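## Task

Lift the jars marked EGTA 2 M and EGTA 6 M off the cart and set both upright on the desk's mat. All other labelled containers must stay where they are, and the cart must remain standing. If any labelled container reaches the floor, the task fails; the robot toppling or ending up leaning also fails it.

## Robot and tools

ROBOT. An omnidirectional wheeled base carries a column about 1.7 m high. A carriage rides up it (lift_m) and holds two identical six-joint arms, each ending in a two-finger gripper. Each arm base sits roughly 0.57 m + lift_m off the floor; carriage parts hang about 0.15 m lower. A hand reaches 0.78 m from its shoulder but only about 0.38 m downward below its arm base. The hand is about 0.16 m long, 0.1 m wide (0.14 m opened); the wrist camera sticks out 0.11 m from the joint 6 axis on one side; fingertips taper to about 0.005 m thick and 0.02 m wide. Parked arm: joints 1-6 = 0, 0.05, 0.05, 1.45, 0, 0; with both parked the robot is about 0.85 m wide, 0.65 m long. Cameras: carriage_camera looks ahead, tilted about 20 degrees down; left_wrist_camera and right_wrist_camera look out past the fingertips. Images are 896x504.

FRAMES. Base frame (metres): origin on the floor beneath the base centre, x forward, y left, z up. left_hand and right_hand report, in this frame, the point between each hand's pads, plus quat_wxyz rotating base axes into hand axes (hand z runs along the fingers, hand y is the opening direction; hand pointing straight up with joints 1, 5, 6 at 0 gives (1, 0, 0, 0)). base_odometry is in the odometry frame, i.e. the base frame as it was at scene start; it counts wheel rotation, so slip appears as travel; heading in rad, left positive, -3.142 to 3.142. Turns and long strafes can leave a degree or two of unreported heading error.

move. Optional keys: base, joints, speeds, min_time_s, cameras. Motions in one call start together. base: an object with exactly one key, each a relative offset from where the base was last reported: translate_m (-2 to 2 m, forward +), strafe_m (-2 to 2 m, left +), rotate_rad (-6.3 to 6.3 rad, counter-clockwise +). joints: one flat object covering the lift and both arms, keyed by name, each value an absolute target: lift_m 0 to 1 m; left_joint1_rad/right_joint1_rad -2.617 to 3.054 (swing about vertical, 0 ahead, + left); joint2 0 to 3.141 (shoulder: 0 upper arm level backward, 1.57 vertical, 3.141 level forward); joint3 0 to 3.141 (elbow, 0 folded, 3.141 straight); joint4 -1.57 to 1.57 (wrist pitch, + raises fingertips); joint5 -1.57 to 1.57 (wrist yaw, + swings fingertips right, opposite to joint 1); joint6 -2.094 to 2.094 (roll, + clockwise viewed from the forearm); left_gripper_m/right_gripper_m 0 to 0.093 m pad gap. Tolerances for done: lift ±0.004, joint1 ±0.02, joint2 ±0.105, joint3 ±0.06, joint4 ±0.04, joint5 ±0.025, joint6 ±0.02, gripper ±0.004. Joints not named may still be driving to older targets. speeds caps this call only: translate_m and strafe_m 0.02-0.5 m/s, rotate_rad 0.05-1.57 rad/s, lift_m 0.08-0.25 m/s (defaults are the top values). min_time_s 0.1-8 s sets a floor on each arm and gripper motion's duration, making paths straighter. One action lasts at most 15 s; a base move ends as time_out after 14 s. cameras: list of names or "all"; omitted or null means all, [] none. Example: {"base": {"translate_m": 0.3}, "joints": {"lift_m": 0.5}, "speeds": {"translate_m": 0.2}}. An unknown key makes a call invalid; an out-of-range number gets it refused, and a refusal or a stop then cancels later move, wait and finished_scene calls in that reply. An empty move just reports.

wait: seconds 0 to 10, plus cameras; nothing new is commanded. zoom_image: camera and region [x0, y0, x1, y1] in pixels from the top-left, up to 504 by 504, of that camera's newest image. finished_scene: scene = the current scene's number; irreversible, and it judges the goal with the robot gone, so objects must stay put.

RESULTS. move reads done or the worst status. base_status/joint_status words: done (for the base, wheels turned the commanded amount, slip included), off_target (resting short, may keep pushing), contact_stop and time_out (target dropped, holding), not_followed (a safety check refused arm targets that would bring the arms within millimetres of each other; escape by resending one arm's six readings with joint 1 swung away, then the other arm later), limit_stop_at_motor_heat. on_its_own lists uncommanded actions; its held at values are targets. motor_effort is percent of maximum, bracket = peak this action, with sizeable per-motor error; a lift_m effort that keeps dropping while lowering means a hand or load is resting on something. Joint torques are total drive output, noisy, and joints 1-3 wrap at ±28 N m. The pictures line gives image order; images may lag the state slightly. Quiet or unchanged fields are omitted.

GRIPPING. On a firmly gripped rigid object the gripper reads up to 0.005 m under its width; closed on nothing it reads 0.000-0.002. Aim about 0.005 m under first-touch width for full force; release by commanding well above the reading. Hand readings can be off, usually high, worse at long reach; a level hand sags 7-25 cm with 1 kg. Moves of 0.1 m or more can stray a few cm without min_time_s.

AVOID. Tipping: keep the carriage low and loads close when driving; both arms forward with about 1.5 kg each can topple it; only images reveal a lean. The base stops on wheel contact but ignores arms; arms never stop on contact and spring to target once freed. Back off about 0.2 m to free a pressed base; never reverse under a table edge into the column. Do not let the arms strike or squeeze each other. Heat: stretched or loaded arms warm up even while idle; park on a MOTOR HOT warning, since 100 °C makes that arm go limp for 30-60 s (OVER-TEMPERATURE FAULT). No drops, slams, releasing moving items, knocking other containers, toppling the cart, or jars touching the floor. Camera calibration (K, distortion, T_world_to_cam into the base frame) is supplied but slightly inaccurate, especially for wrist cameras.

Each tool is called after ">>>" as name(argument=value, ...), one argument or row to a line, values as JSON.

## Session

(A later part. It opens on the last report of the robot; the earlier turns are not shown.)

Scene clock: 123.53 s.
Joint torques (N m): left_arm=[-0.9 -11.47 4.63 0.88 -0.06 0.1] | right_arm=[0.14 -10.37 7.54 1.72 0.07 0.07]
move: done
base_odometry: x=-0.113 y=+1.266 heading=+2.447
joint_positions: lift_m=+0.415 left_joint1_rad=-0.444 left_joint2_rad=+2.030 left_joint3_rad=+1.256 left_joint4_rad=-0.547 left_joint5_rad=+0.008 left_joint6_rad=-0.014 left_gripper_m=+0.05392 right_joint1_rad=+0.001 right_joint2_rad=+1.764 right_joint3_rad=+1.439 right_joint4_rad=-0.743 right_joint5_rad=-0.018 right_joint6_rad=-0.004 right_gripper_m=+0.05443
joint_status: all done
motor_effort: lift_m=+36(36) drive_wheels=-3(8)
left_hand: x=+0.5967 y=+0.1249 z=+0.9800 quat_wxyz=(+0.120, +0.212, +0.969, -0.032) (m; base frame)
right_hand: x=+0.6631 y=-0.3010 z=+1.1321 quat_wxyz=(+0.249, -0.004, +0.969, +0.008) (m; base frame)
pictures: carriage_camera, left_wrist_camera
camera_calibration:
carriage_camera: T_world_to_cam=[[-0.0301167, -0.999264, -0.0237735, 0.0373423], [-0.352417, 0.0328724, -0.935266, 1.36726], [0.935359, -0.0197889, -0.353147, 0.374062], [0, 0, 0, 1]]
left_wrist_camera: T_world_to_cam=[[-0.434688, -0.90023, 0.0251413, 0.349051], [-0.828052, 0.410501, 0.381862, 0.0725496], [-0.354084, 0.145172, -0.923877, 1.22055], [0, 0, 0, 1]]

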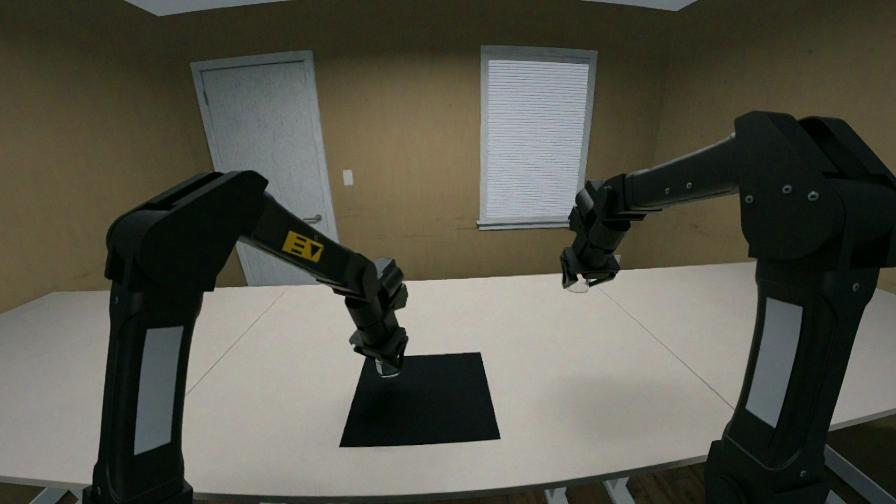

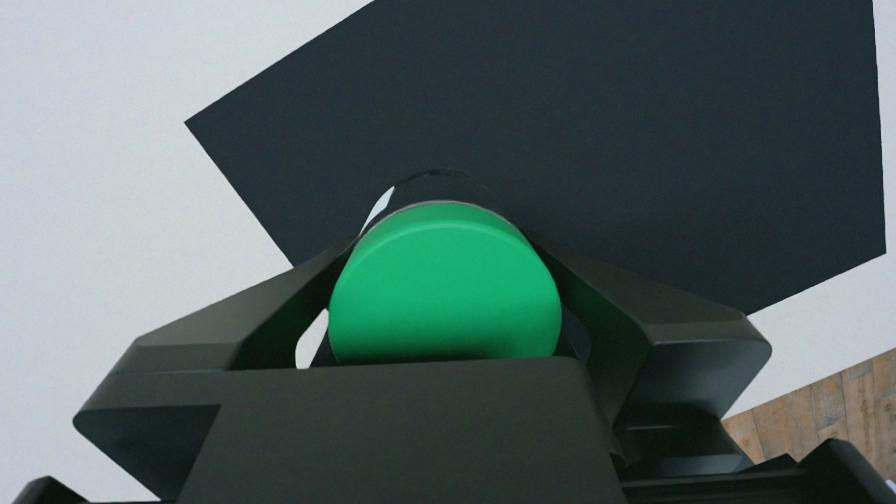

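>>> move(
  joints={"lift_m":0.38},
  speeds={"lift_m":0.08},
  cameras=["left_wrist_camera","carriage_camera"],
)

>>> zoom_image(
  camera="carriage_camera",
  region=[300, 310, 520, 470],
)

>>> move(
  joints={"lift_m":0.372},
  speeds={"lift_m":0.08},
  cameras=["left_wrist_camera","carriage_camera"],
)

>>> zoom_image(
  camera="carriage_camera",
  region=[300, 310, 520, 470],
)

Scene clock: 125.30 s.
move: done
joint_status: all done
motor_effort: lift_m=+35(37) drive_wheels=-3(8)
pictures: carriage_camera, left_wrist_camera
camera_calibration:
carriage_camera: T_world_to_cam=[[-0.0301167, -0.999264, -0.0237735, 0.0365102], [-0.352417, 0.0328724, -0.935266, 1.33453], [0.935359, -0.0197889, -0.353147, 0.361702], [0, 0, 0, 1]]
left_wrist_camera: T_world_to_cam=[[-0.43468, -0.900234, 0.0251435, 0.349947], [-0.827921, 0.410438, 0.382214, 0.0857149], [-0.354402, 0.145324, -0.923732, 1.18731], [0, 0, 0, 1]]

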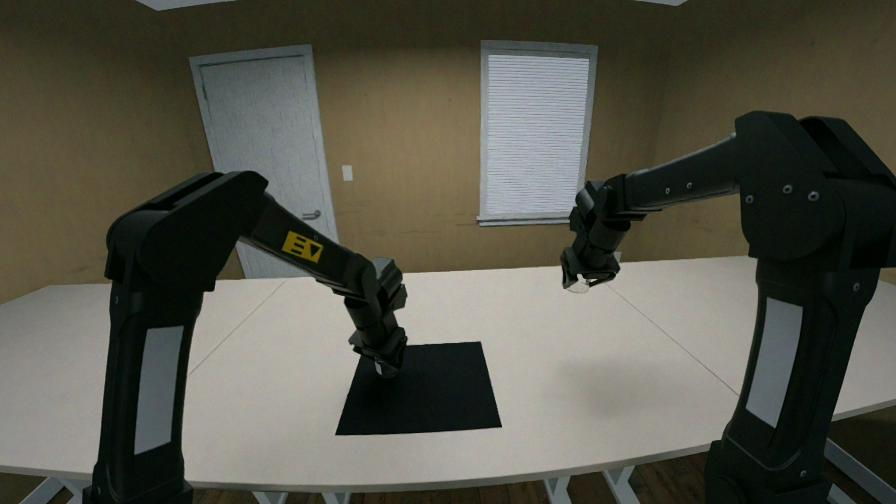

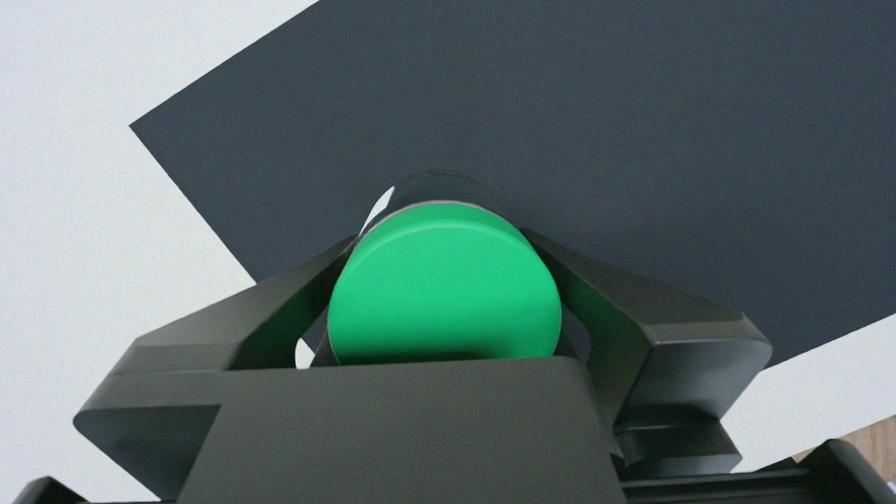

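Scaled by 2.291.

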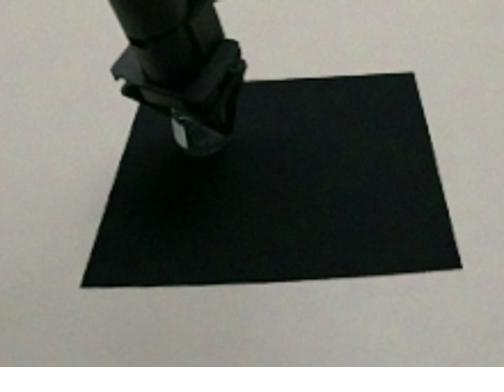

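Scene clock: 125.80 s.
Joint torques (N m): left_arm=[-0.87 -11.52 4.83 0.79 -0.03 0.09] | right_arm=[0.1 -10.18 7.84 1.74 0.07 0.07]
move: done
base_odometry: x=-0.113 y=+1.266 heading=+2.447
joint_positions: lift_m=+0.372 left_joint1_rad=-0.444 left_joint2_rad=+2.031 left_joint3_rad=+1.254 left_joint4_rad=-0.540 left_joint5_rad=+0.007 left_joint6_rad=-0.014 left_gripper_m=+0.05392 right_joint1_rad=+0.001 right_joint2_rad=+1.762 right_joint3_rad=+1.436 right_joint4_rad=-0.745 right_joint5_rad=-0.018 right_joint6_rad=-0.004 right_gripper_m=+0.05443
joint_status: all done
motor_effort: lift_m=+34(36) drive_wheels=+7(8)
left_hand: x=+0.5974 y=+0.1246 z=+0.9365 quat_wxyz=(+0.123, +0.212, +0.969, -0.032) (m; base frame)
right_hand: x=+0.6618 y=-0.3010 z=+1.0887 quat_wxyz=(+0.247, -0.004, +0.969, +0.008) (m; base frame)
pictures: carriage_camera, left_wrist_camera
camera_calibration:
carriage_camera: T_world_to_cam=[[-0.0301167, -0.999264, -0.0237735, 0.0363226], [-0.352417, 0.0328724, -0.935266, 1.32715], [0.935359, -0.0197889, -0.353147, 0.358916], [0, 0, 0, 1]]
left_wrist_camera: T_world_to_cam=[[-0.434701, -0.900235, 0.0247481, 0.350591], [-0.829591, 0.41098, 0.377986, 0.0944187], [-0.350447, 0.14378, -0.92548, 1.18017], [0, 0, 0, 1]]

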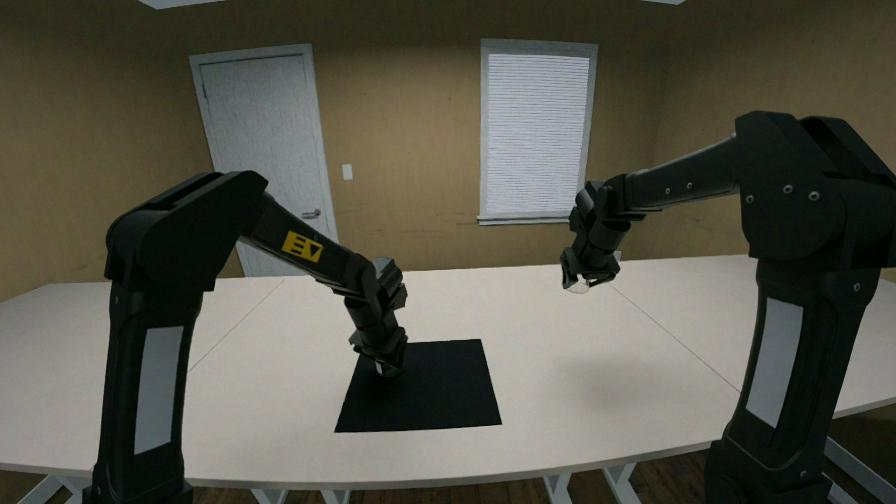

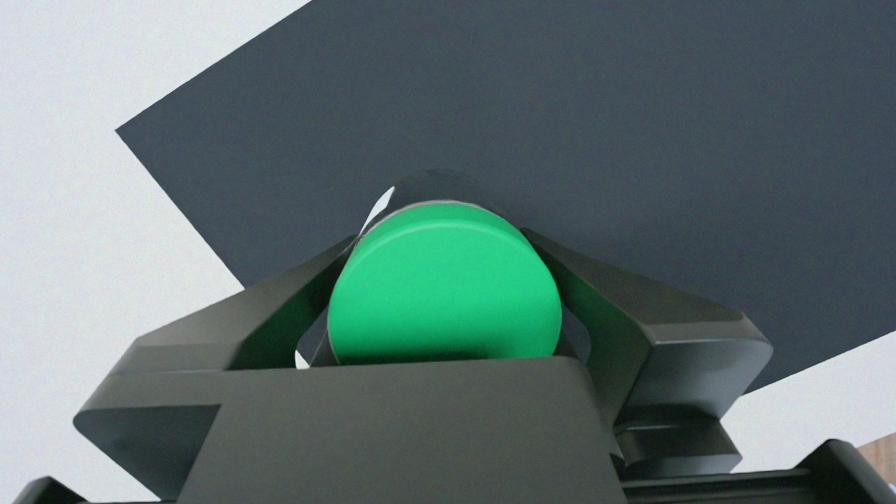

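Scaled by 2.291.

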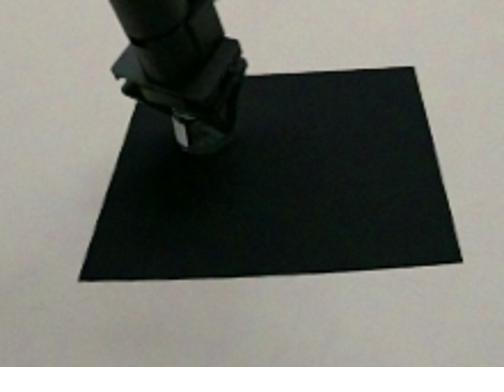

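>>> move(
  joints={"lift_m":0.364},
  speeds={"lift_m":0.08},
  cameras=["left_wrist_camera"],
)

>>> wait(
  seconds=0.3,
  cameras=["left_wrist_camera","carriage_camera"],
)

>>> zoom_image(
  camera="carriage_camera",
  region=[350, 330, 430, 400],
)

Scene clock: 127.00 s.
move: done
joint_status: all done
motor_effort: lift_m=+33(35) drive_wheels=+7(8)
pictures: left_wrist_camera
camera_calibration:
left_wrist_camera: T_world_to_cam=[[-0.434905, -0.900137, 0.0246947, 0.350775], [-0.832681, 0.41245, 0.369495, 0.104449], [-0.342782, 0.140133, -0.928904, 1.17839], [0, 0, 0, 1]]

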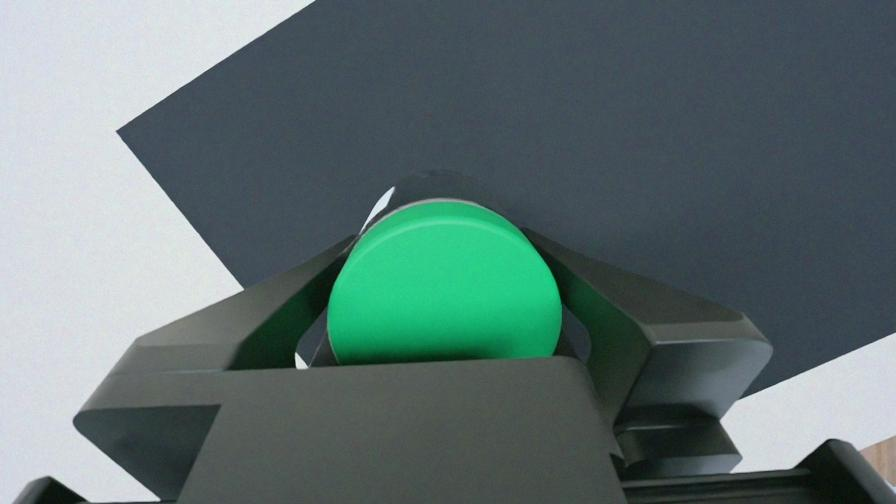

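Scene clock: 127.30 s.
Joint torques (N m): left_arm=[-1.01 -9.37 4.86 0.93 -0.03 0.1] | right_arm=[0.18 -10.14 7.91 1.75 0.07 0.07]
base_odometry: x=-0.113 y=+1.266 heading=+2.447
joint_positions: lift_m=+0.364 left_joint1_rad=-0.444 left_joint2_rad=+2.012 left_joint3_rad=+1.254 left_joint4_rad=-0.550 left_joint5_rad=+0.007 left_joint6_rad=-0.014 left_gripper_m=+0.05392 right_joint1_rad=+0.001 right_joint2_rad=+1.762 right_joint3_rad=+1.435 right_joint4_rad=-0.746 right_joint5_rad=-0.018 right_joint6_rad=-0.004 right_gripper_m=+0.05443
joint_status: all done
motor_effort: lift_m=+34(35) drive_wheels=+7(8)
left_hand: x=+0.5974 y=+0.1246 z=+0.9355 quat_wxyz=(+0.127, +0.212, +0.968, -0.033) (m; base frame)
right_hand: x=+0.6613 y=-0.3010 z=+1.0805 quat_wxyz=(+0.246, -0.004, +0.969, +0.008) (m; base frame)
wait: 0.30 s; at rest by 0.27 s
pictures: carriage_camera, left_wrist_camera
camera_calibration:
carriage_camera: T_world_to_cam=[[-0.0301167, -0.999264, -0.0237735, 0.0361351], [-0.352417, 0.0328724, -0.935266, 1.31977], [0.935359, -0.0197889, -0.353147, 0.35613], [0, 0, 0, 1]]
left_wrist_camera: T_world_to_cam=[[-0.434897, -0.900142, 0.024697, 0.350769], [-0.832554, 0.41239, 0.36985, 0.103974], [-0.343102, 0.140285, -0.928763, 1.17837], [0, 0, 0, 1]]

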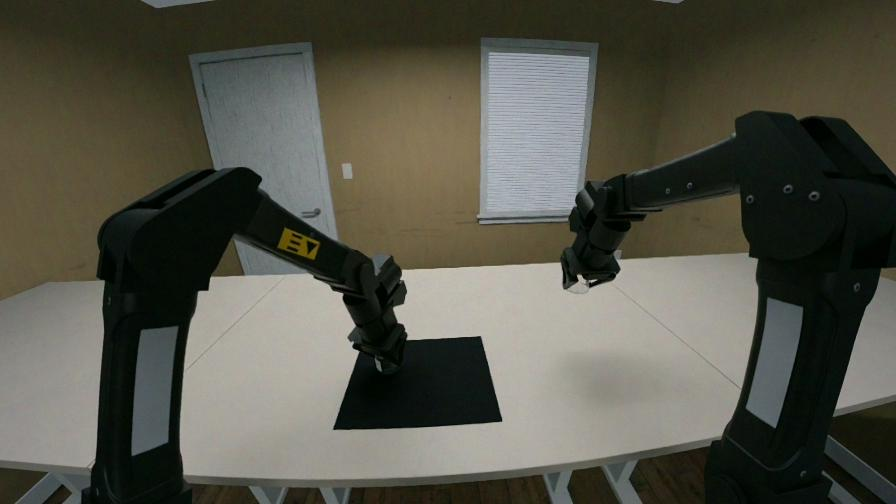

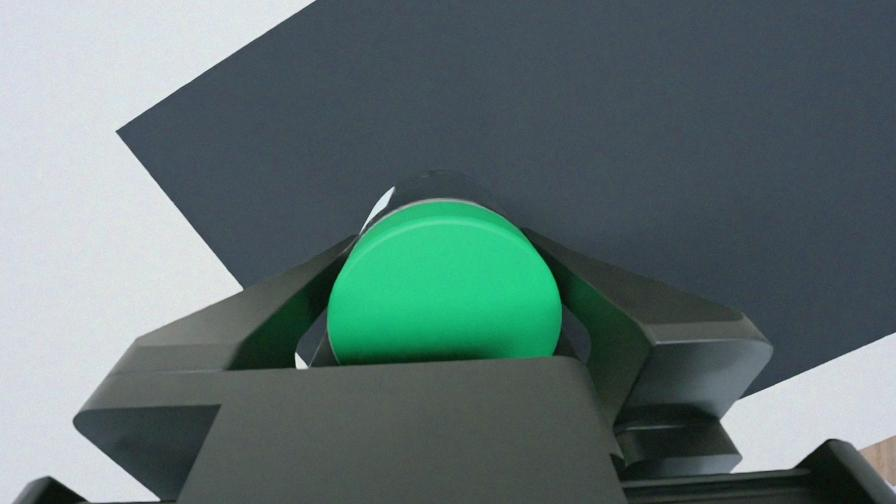

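Scaled by 6.300.

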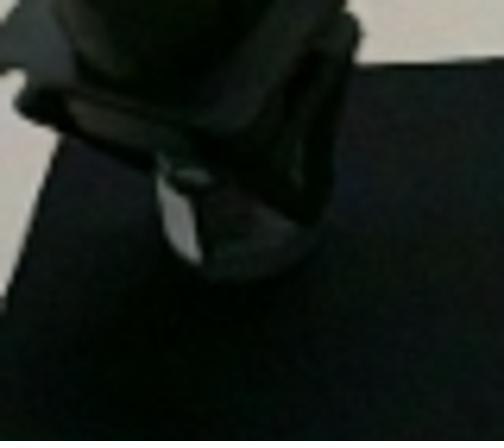

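>>> move(
  joints={"lift_m":0.369},
  cameras=[],
)

>>> move(
  joints={"left_gripper_m":0.092},
  min_time_s=2.5,
  cameras=["left_wrist_camera"],
)

Scene clock: 128.17 s.
move: done
joint_status: all done
motor_effort: lift_m=+43(50) drive_wheels=+7(8)
pictures: none

Scene clock: 130.97 s.
Joint torques (N m): left_arm=[-0.95 -10.39 4.85 0.9 -0.05 0.1] | right_arm=[0.13 -10 7.91 1.73 0.07 0.07]
move: done
base_odometry: x=-0.113 y=+1.266 heading=+2.447
joint_positions: lift_m=+0.369 left_joint1_rad=-0.444 left_joint2_rad=+2.020 left_joint3_rad=+1.254 left_joint4_rad=-0.547 left_joint5_rad=+0.007 left_joint6_rad=-0.014 left_gripper_m=+0.09196 right_joint1_rad=+0.001 right_joint2_rad=+1.760 right_joint3_rad=+1.435 right_joint4_rad=-0.744 right_joint5_rad=-0.018 right_joint6_rad=-0.004 right_gripper_m=+0.05443
joint_status: all done
motor_effort: lift_m=+43(44) drive_wheels=+7(7)
left_hand: x=+0.5971 y=+0.1247 z=+0.9368 quat_wxyz=(+0.124, +0.212, +0.969, -0.033) (m; base frame)
right_hand: x=+0.6617 y=-0.3010 z=+1.0856 quat_wxyz=(+0.248, -0.004, +0.969, +0.008) (m; base frame)
pictures: left_wrist_camera
camera_calibration:
left_wrist_camera: T_world_to_cam=[[-0.434786, -0.900194, 0.0247261, 0.350647], [-0.830887, 0.411597, 0.374452, 0.0979785], [-0.347257, 0.142262, -0.926917, 1.17999], [0, 0, 0, 1]]

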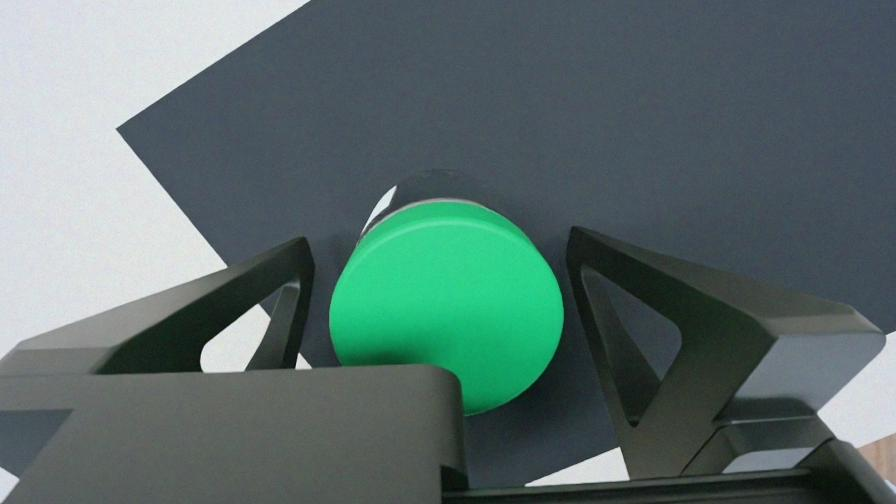

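>>> move(
  joints={"lift_m":0.55},
  speeds={"lift_m":0.12},
  cameras=["left_wrist_camera"],
)

>>> move(
  joints={"left_joint1_rad":0,"left_joint2_rad":0.05,"left_joint3_rad":0.05,"left_joint4_rad":1.45},
  min_time_s=3,
  cameras=["carriage_camera"],
)

>>> move(
  joints={"right_joint1_rad":0.635,"right_joint2_rad":2.015,"right_joint3_rad":1.143,"right_joint4_rad":-0.137},
  min_time_s=3,
  cameras=["carriage_camera","right_wrist_camera"],
)

Scene clock: 134.13 s.
move: done
joint_status: all done
motor_effort: lift_m=+41(51) drive_wheels=+7(8)
pictures: left_wrist_camera
camera_calibration:
left_wrist_camera: T_world_to_cam=[[-0.434593, -0.900297, 0.0243854, 0.346597], [-0.8293, 0.410589, 0.37905, 0.0253875], [-0.35127, 0.14451, -0.925055, 1.34464], [0, 0, 0, 1]]

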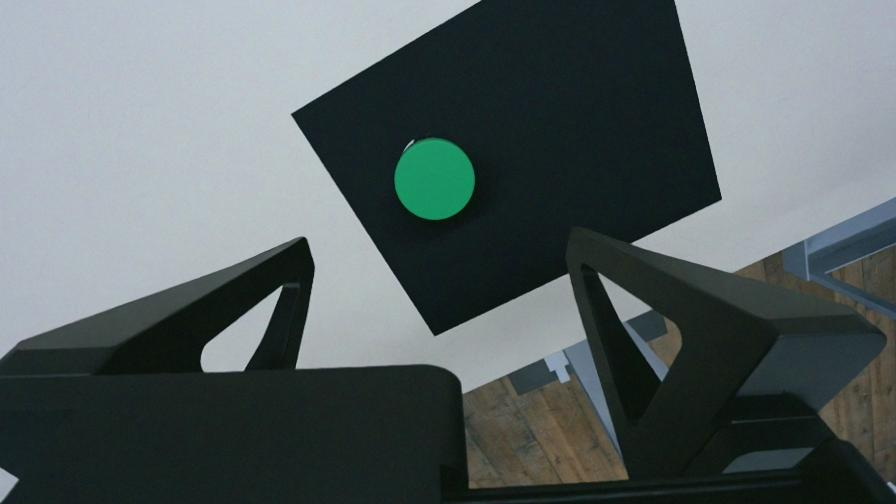

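Scene clock: 137.47 s.
move: done
joint_status: all done
motor_effort: lift_m=+42(42) drive_wheels=-2(7)
pictures: carriage_camera
camera_calibration:
carriage_camera: T_world_to_cam=[[-0.0301167, -0.999264, -0.0237735, 0.0405405], [-0.352417, 0.0328724, -0.935266, 1.49308], [0.935359, -0.0197889, -0.353147, 0.421571], [0, 0, 0, 1]]

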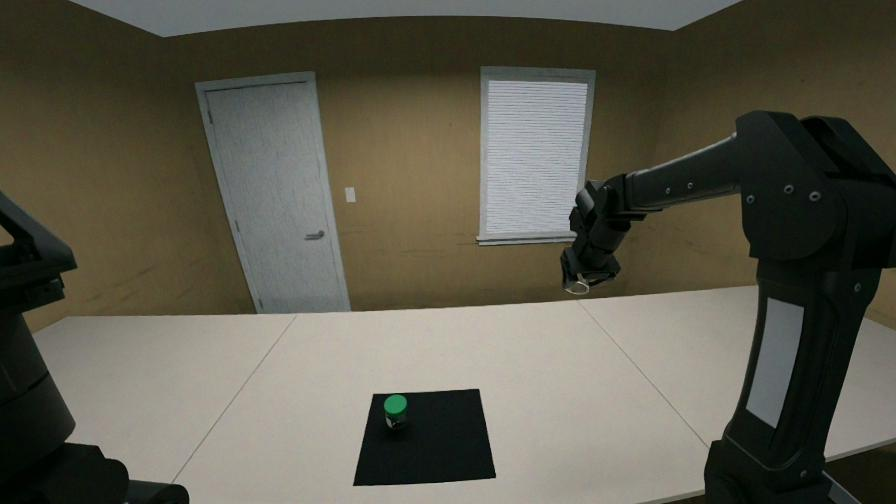

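Scene clock: 140.77 s.
Joint torques (N m): left_arm=[0.18 3.4 3.9 -0.2 -0.07 0.09] | right_arm=[0.75 -8.57 6 2.02 0.06 0.07]
move: done
base_odometry: x=-0.113 y=+1.266 heading=+2.447
joint_positions: lift_m=+0.550 left_joint1_rad=-0.007 left_joint2_rad=+0.057 left_joint3_rad=+0.061 left_joint4_rad=+1.440 left_joint5_rad=+0.007 left_joint6_rad=-0.014 left_gripper_m=+0.09196 right_joint1_rad=+0.630 right_joint2_rad=+2.003 right_joint3_rad=+1.148 right_joint4_rad=-0.156 right_joint5_rad=-0.018 right_joint6_rad=-0.004 right_gripper_m=+0.05443
joint_status: all done
motor_effort: lift_m=+42(42) drive_wheels=-2(3)
left_hand: x=+0.2548 y=+0.3030 z=+1.5643 quat_wxyz=(+0.998, +0.003, +0.064, -0.011) (m; base frame)
right_hand: x=+0.5981 y=-0.0266 z=+1.1303 quat_wxyz=(+0.260, -0.302, +0.912, +0.093) (m; base frame)
pictures: carriage_camera, right_wrist_camera
camera_calibration:
carriage_camera: T_world_to_cam=[[-0.0301167, -0.999264, -0.0237735, 0.0405405], [-0.352417, 0.0328724, -0.935266, 1.49308], [0.935359, -0.0197889, -0.353147, 0.421571], [0, 0, 0, 1]]
right_wrist_camera: T_world_to_cam=[[0.548689, -0.835116, -0.0390107, -0.302263], [-0.83471, -0.549846, 0.0304674, 0.457048], [-0.0468937, 0.0158455, -0.998774, 1.28043], [0, 0, 0, 1]]

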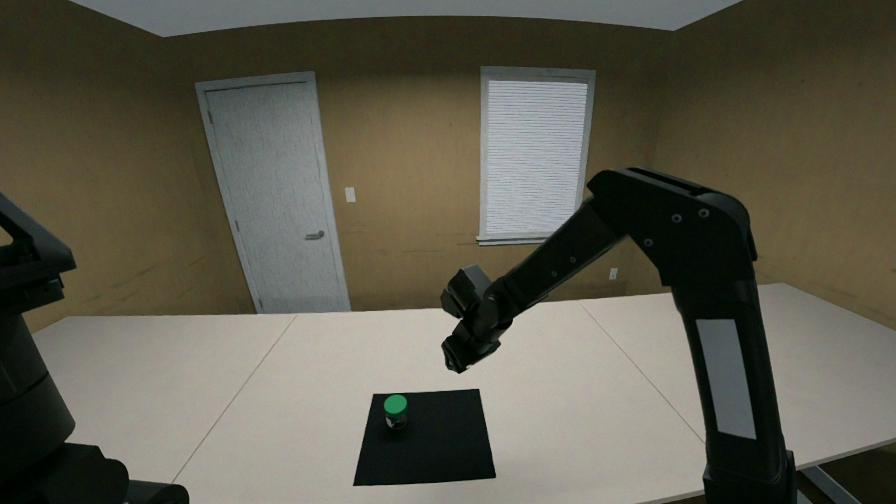

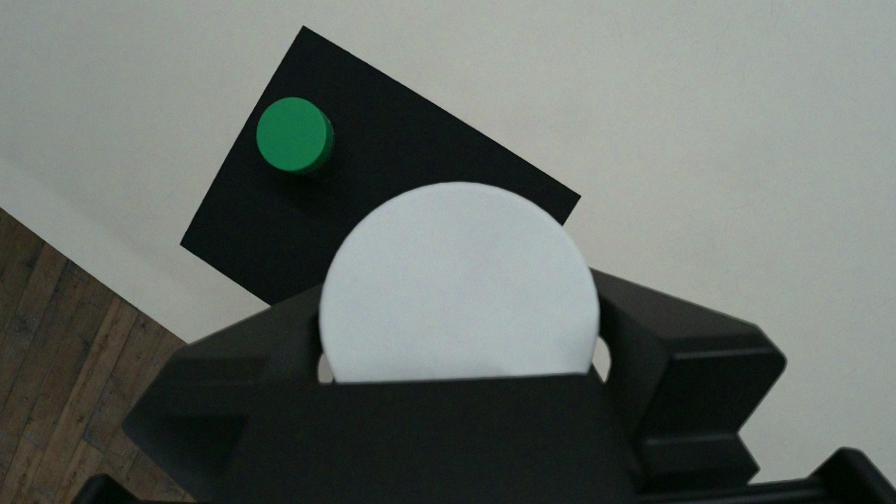

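>>> move(
  joints={"lift_m":0.385},
  speeds={"lift_m":0.12},
  cameras=["right_wrist_camera","carriage_camera"],
)

>>> zoom_image(
  camera="carriage_camera",
  region=[330, 320, 520, 450],
)

>>> move(
  joints={"lift_m":0.368},
  speeds={"lift_m":0.08},
  cameras=["right_wrist_camera","carriage_camera"],
)

>>> zoom_image(
  camera="carriage_camera",
  region=[330, 320, 520, 450],
)

Scene clock: 143.57 s.
move: done
joint_status: all done
motor_effort: lift_m=+36(37) drive_wheels=-2(7)
pictures: carriage_camera, right_wrist_camera
camera_calibration:
carriage_camera: T_world_to_cam=[[-0.0301167, -0.999264, -0.0237735, 0.036628], [-0.352417, 0.0328724, -0.935266, 1.33916], [0.935359, -0.0197889, -0.353147, 0.363452], [0, 0, 0, 1]]
right_wrist_camera: T_world_to_cam=[[0.548581, -0.835195, -0.0388436, -0.308974], [-0.834621, -0.549781, 0.033895, 0.458042], [-0.0496644, 0.0138255, -0.99867, 1.11358], [0, 0, 0, 1]]

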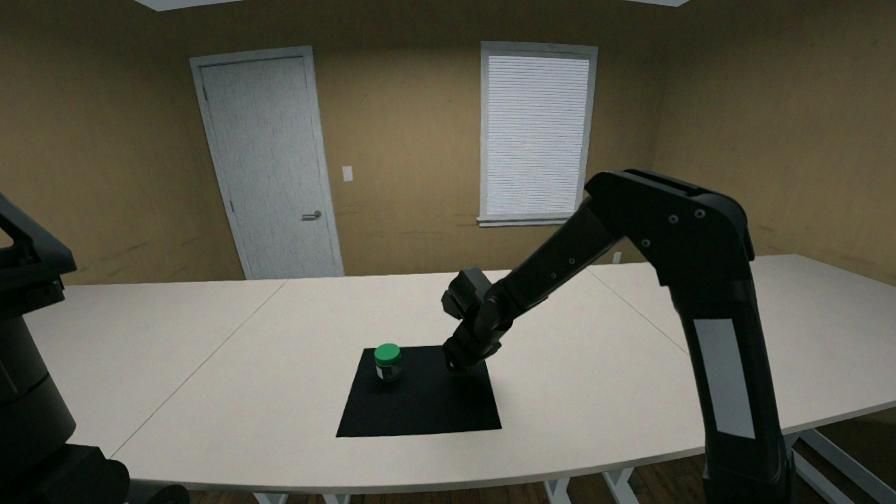

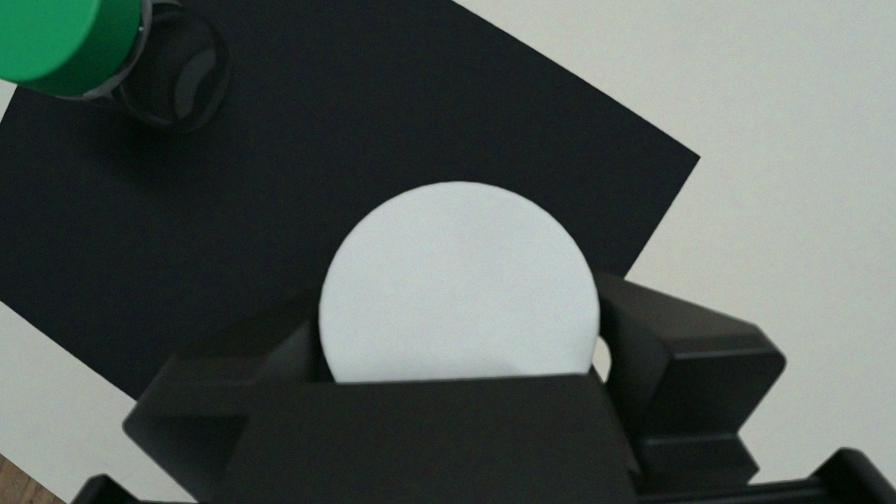

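Scaled by 2.653.

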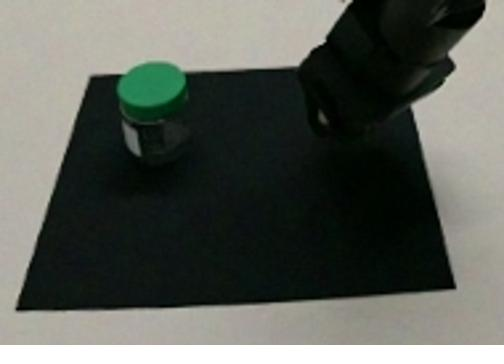

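Scene clock: 144.13 s.
Joint torques (N m): left_arm=[0.18 3.77 4.29 -0.25 -0.07 0.09] | right_arm=[0.76 -9.36 6.53 1.89 0.07 0.06]
move: done
base_odometry: x=-0.113 y=+1.266 heading=+2.447
joint_positions: lift_m=+0.368 left_joint1_rad=-0.007 left_joint2_rad=+0.054 left_joint3_rad=+0.057 left_joint4_rad=+1.444 left_joint5_rad=+0.007 left_joint6_rad=-0.014 left_gripper_m=+0.09196 right_joint1_rad=+0.630 right_joint2_rad=+2.011 right_joint3_rad=+1.142 right_joint4_rad=-0.144 right_joint5_rad=-0.018 right_joint6_rad=-0.004 right_gripper_m=+0.05443
joint_status: all done
motor_effort: lift_m=+36(37) drive_wheels=+7(7)
left_hand: x=+0.2541 y=+0.3030 z=+1.3818 quat_wxyz=(+0.998, +0.003, +0.062, -0.011) (m; base frame)
right_hand: x=+0.5975 y=-0.0271 z=+0.9444 quat_wxyz=(+0.259, -0.302, +0.913, +0.093) (m; base frame)
pictures: carriage_camera, right_wrist_camera
camera_calibration:
carriage_camera: T_world_to_cam=[[-0.0301167, -0.999264, -0.0237735, 0.0362245], [-0.352417, 0.0328724, -0.935266, 1.32329], [0.935359, -0.0197889, -0.353147, 0.357459], [0, 0, 0, 1]]
right_wrist_camera: T_world_to_cam=[[0.548593, -0.835186, -0.0388622, -0.309641], [-0.834631, -0.549788, 0.0335142, 0.458976], [-0.0493566, 0.01405, -0.998682, 1.09604], [0, 0, 0, 1]]

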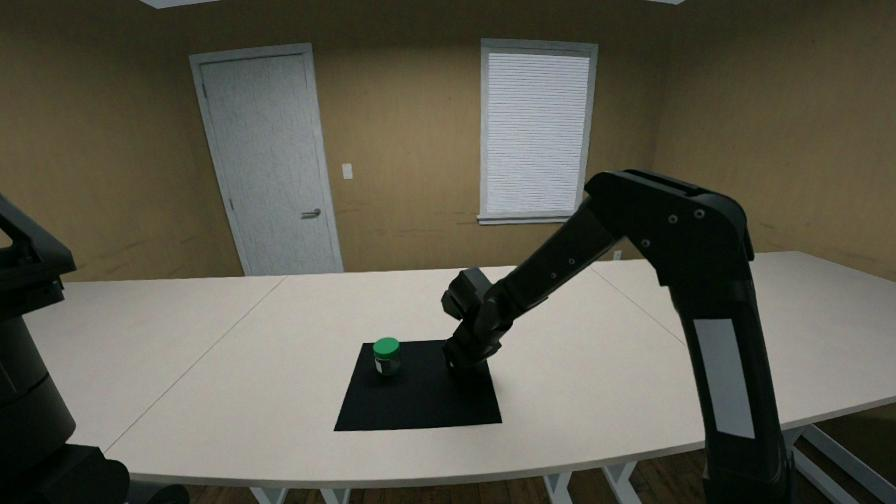

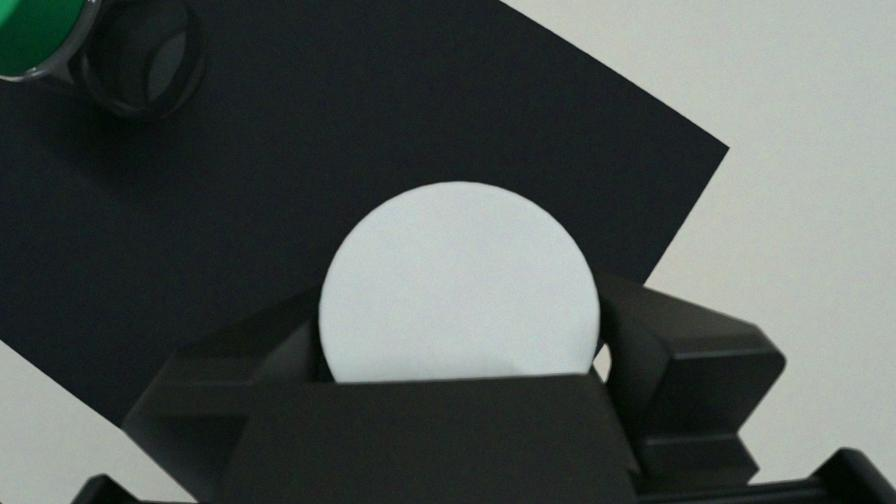

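Scaled by 2.653.

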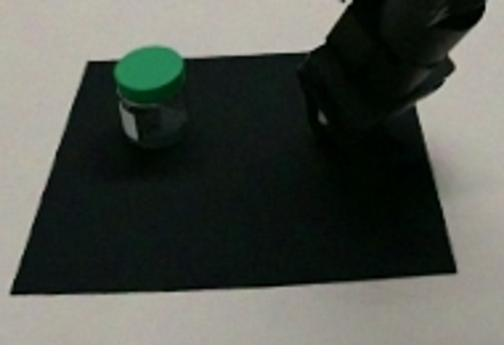

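>>> move(
  joints={"lift_m":0.362},
  speeds={"lift_m":0.08},
  cameras=[],
)

>>> wait(
  seconds=0.3,
  cameras=["right_wrist_camera"],
)

Scene clock: 144.97 s.
move: done
joint_status: all done
motor_effort: lift_m=+35(36) drive_wheels=-2(7)
pictures: none

Scene clock: 145.27 s.
Joint torques (N m): left_arm=[0.17 3.71 4.26 -0.26 -0.07 0.09] | right_arm=[0.87 -9.44 6.58 1.88 0.07 0.07]
base_odometry: x=-0.113 y=+1.266 heading=+2.447
joint_positions: lift_m=+0.362 left_joint1_rad=-0.007 left_joint2_rad=+0.054 left_joint3_rad=+0.057 left_joint4_rad=+1.445 left_joint5_rad=+0.007 left_joint6_rad=-0.014 left_gripper_m=+0.09196 right_joint1_rad=+0.630 right_joint2_rad=+2.013 right_joint3_rad=+1.141 right_joint4_rad=-0.141 right_joint5_rad=-0.018 right_joint6_rad=-0.004 right_gripper_m=+0.05443
joint_status: all done
motor_effort: lift_m=+36(36) drive_wheels=+7(7)
left_hand: x=+0.2537 y=+0.3030 z=+1.3758 quat_wxyz=(+0.998, +0.003, +0.061, -0.011) (m; base frame)
right_hand: x=+0.5977 y=-0.0270 z=+0.9380 quat_wxyz=(+0.259, -0.302, +0.913, +0.093) (m; base frame)
wait: 0.30 s; at rest by 0.27 s
pictures: right_wrist_camera
camera_calibration:
right_wrist_camera: T_world_to_cam=[[0.548629, -0.83516, -0.0389179, -0.309844], [-0.834662, -0.54981, 0.0323717, 0.460505], [-0.048433, 0.0147233, -0.998718, 1.08922], [0, 0, 0, 1]]

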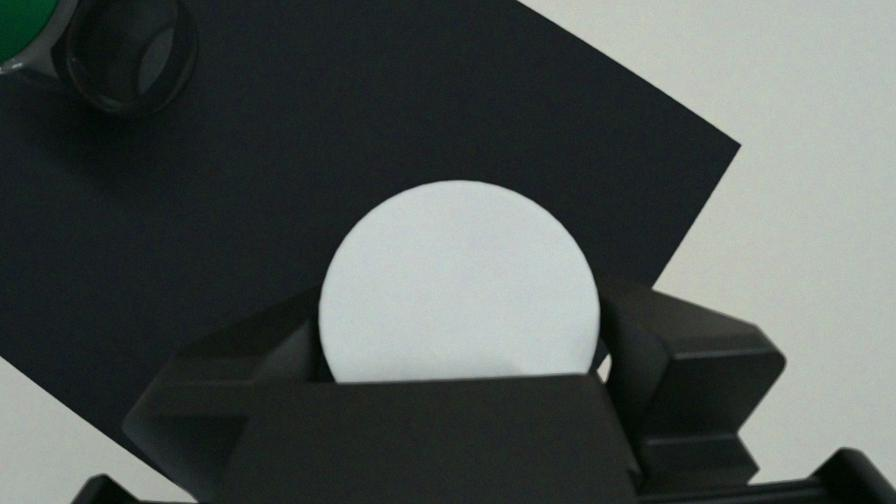

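Still free. Continue.

>>> move(
  joints={"lift_m":0.357},
  speeds={"lift_m":0.08},
  cameras=[],
)

>>> wait(
  seconds=0.3,
  cameras=["carriage_camera"],
)

>>> zoom_image(
  camera="carriage_camera",
  region=[330, 320, 520, 450],
)

Scene clock: 146.17 s.
move: done
joint_status: all done
motor_effort: lift_m=+33(35) drive_wheels=+8(8)
pictures: none

Scene clock: 146.47 s.
Joint torques (N m): left_arm=[0.17 3.79 4.29 -0.27 -0.07 0.09] | right_arm=[0.8 -8.59 6.63 1.92 0.06 0.07]
base_odometry: x=-0.113 y=+1.266 heading=+2.447
joint_positions: lift_m=+0.357 left_joint1_rad=-0.007 left_joint2_rad=+0.053 left_joint3_rad=+0.056 left_joint4_rad=+1.446 left_joint5_rad=+0.007 left_joint6_rad=-0.014 left_gripper_m=+0.09196 right_joint1_rad=+0.630 right_joint2_rad=+2.003 right_joint3_rad=+1.141 right_joint4_rad=-0.146 right_joint5_rad=-0.018 right_joint6_rad=-0.004 right_gripper_m=+0.05443
joint_status: all done
motor_effort: lift_m=+33(35) drive_wheels=+8(8)
left_hand: x=+0.2536 y=+0.3030 z=+1.3710 quat_wxyz=(+0.998, +0.003, +0.061, -0.011) (m; base frame)
right_hand: x=+0.5977 y=-0.0270 z=+0.9367 quat_wxyz=(+0.261, -0.302, +0.912, +0.094) (m; base frame)
wait: 0.30 s; at rest by 0.27 s
pictures: carriage_camera
camera_calibration:
carriage_camera: T_world_to_cam=[[-0.0301167, -0.999264, -0.0237735, 0.0359692], [-0.352417, 0.0328724, -0.935266, 1.31324], [0.935359, -0.0197889, -0.353147, 0.353665], [0, 0, 0, 1]]

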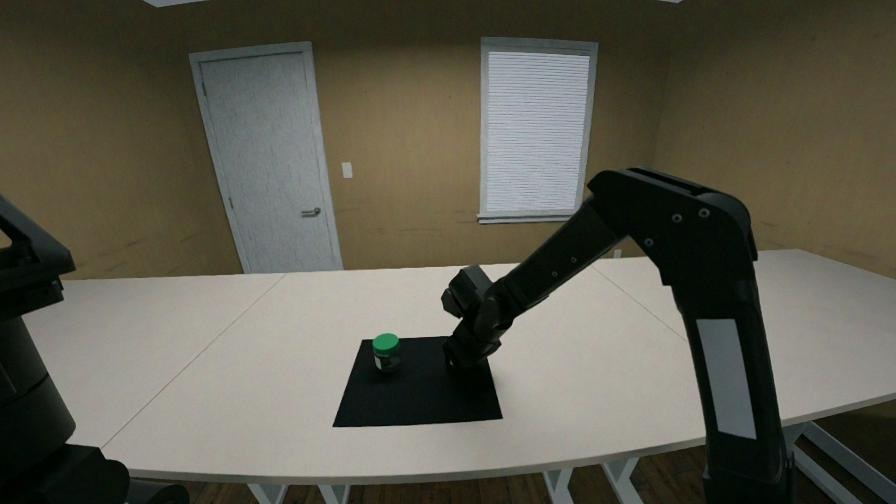

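Scaled by 2.653.

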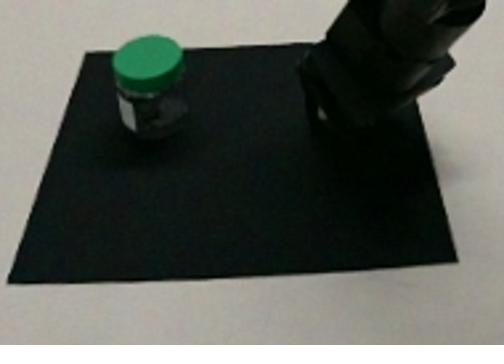

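>>> move(
  joints={"right_gripper_m":0.092},
  min_time_s=2.5,
  cameras=["right_wrist_camera"],
)

>>> move(
  joints={"lift_m":0.55},
  speeds={"lift_m":0.12},
)

>>> zoom_image(
  camera="carriage_camera",
  region=[340, 370, 520, 500],
)

Scene clock: 150.00 s.
move: done
joint_status: all done
motor_effort: lift_m=+33(34) drive_wheels=+8(8)
pictures: right_wrist_camera
camera_calibration:
right_wrist_camera: T_world_to_cam=[[0.57275, -0.817565, -0.0595401, -0.292629], [-0.818345, -0.574492, 0.0164213, 0.467195], [-0.0476308, 0.039319, -0.998091, 1.0887], [0, 0, 0, 1]]

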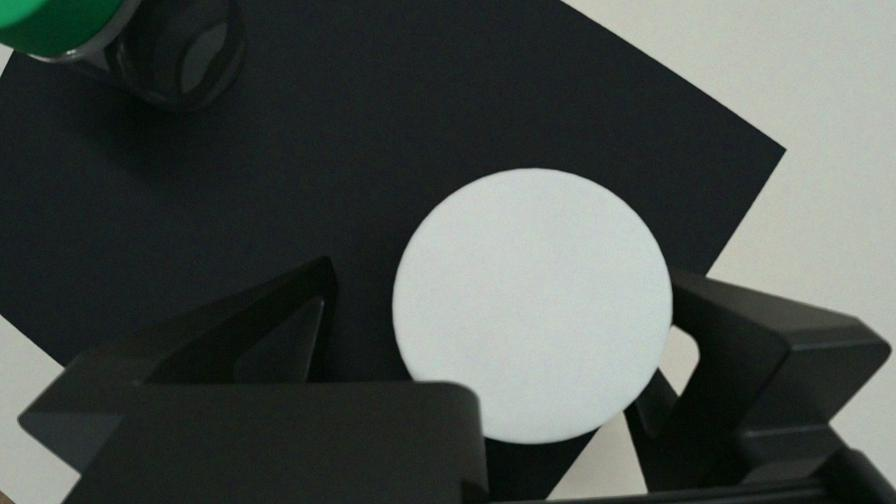

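Scene clock: 152.00 s.
Joint torques (N m): left_arm=[0.18 3.84 4.34 -0.3 -0.07 0.09] | right_arm=[-0.29 -9.01 6.58 1.79 0.21 0.06]
move: done
base_odometry: x=-0.113 y=+1.266 heading=+2.447
joint_positions: lift_m=+0.550 left_joint1_rad=-0.007 left_joint2_rad=+0.052 left_joint3_rad=+0.056 left_joint4_rad=+1.446 left_joint5_rad=+0.007 left_joint6_rad=-0.014 left_gripper_m=+0.09196 right_joint1_rad=+0.639 right_joint2_rad=+2.010 right_joint3_rad=+1.141 right_joint4_rad=-0.135 right_joint5_rad=-0.034 right_joint6_rad=-0.004 right_gripper_m=+0.09190
joint_status: all done
motor_effort: lift_m=+42(51) drive_wheels=+7(8)
left_hand: x=+0.2535 y=+0.3030 z=+1.5630 quat_wxyz=(+0.998, +0.003, +0.061, -0.011) (m; base frame)
right_hand: x=+0.5946 y=-0.0205 z=+1.1274 quat_wxyz=(+0.260, -0.308, +0.909, +0.102) (m; base frame)
pictures: carriage_camera, left_wrist_camera, right_wrist_camera
camera_calibration:
carriage_camera: T_world_to_cam=[[-0.0301167, -0.999264, -0.0237735, 0.0405404], [-0.352417, 0.0328724, -0.935266, 1.49308], [0.935359, -0.0197889, -0.353147, 0.421569], [0, 0, 0, 1]]
left_wrist_camera: T_world_to_cam=[[-0.0106905, -0.999637, -0.0247389, 0.346166], [0.722385, 0.00938591, -0.691428, 0.898712], [0.691409, -0.0252627, 0.722022, -1.17414], [0, 0, 0, 1]]
right_wrist_camera: T_world_to_cam=[[0.563236, -0.824648, -0.0521609, -0.288879], [-0.824781, -0.564903, 0.024929, 0.457593], [-0.0500235, 0.0289804, -0.998327, 1.27886], [0, 0, 0, 1]]

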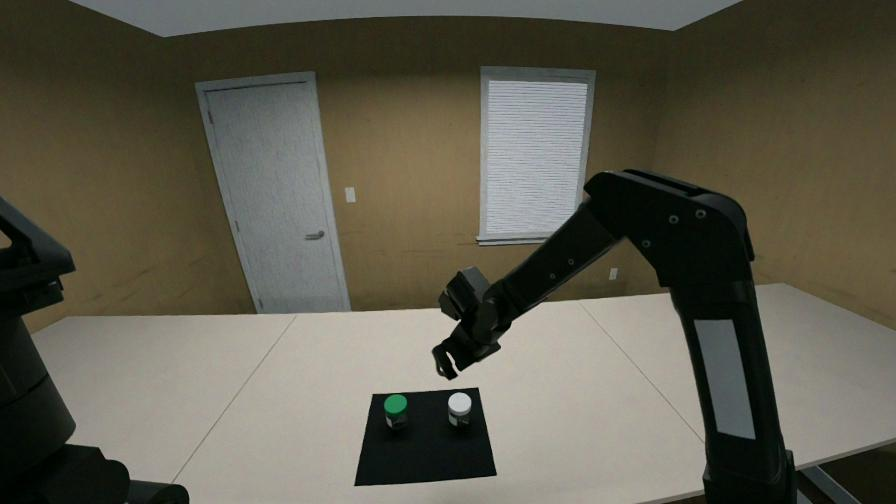

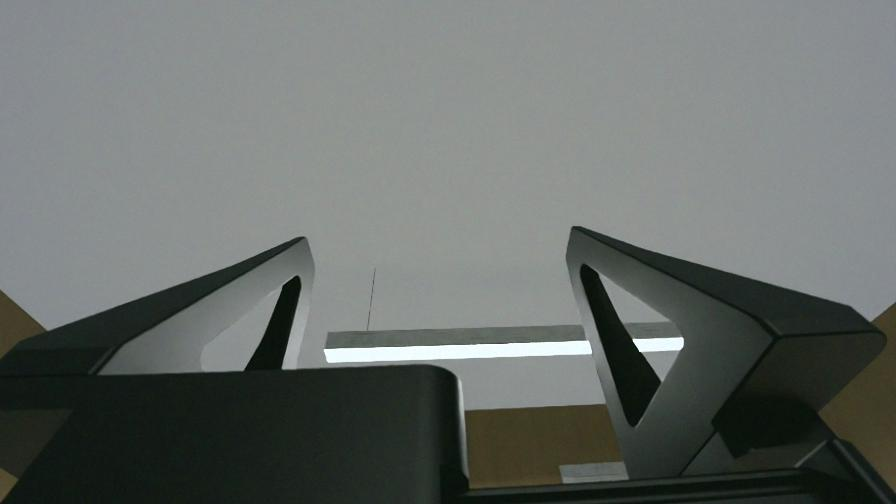

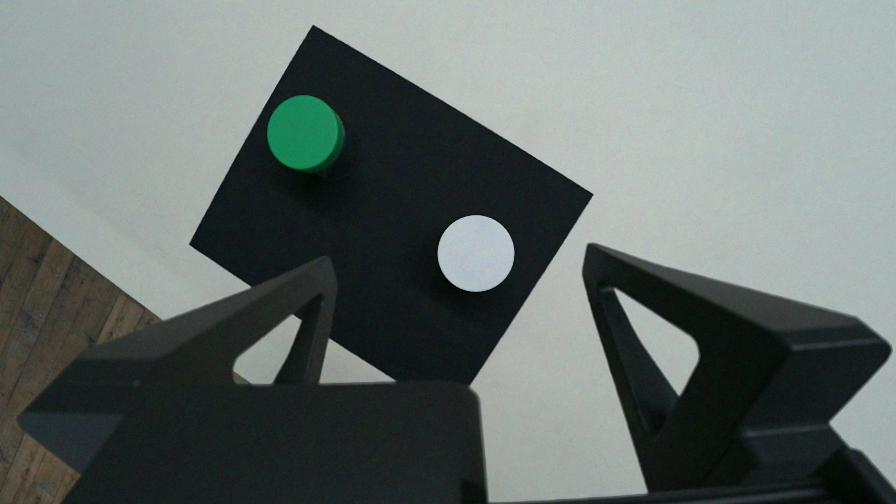

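Scaled by 2.800.

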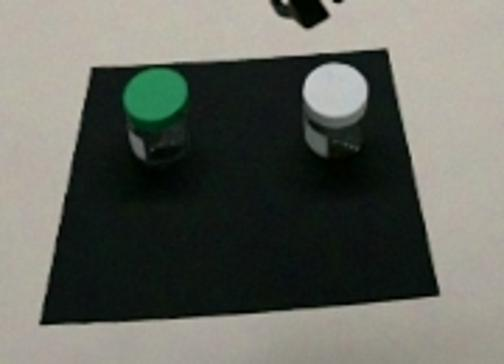

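>>> finished_scene(
  scene=2,
)

The scene is finished: the task was done.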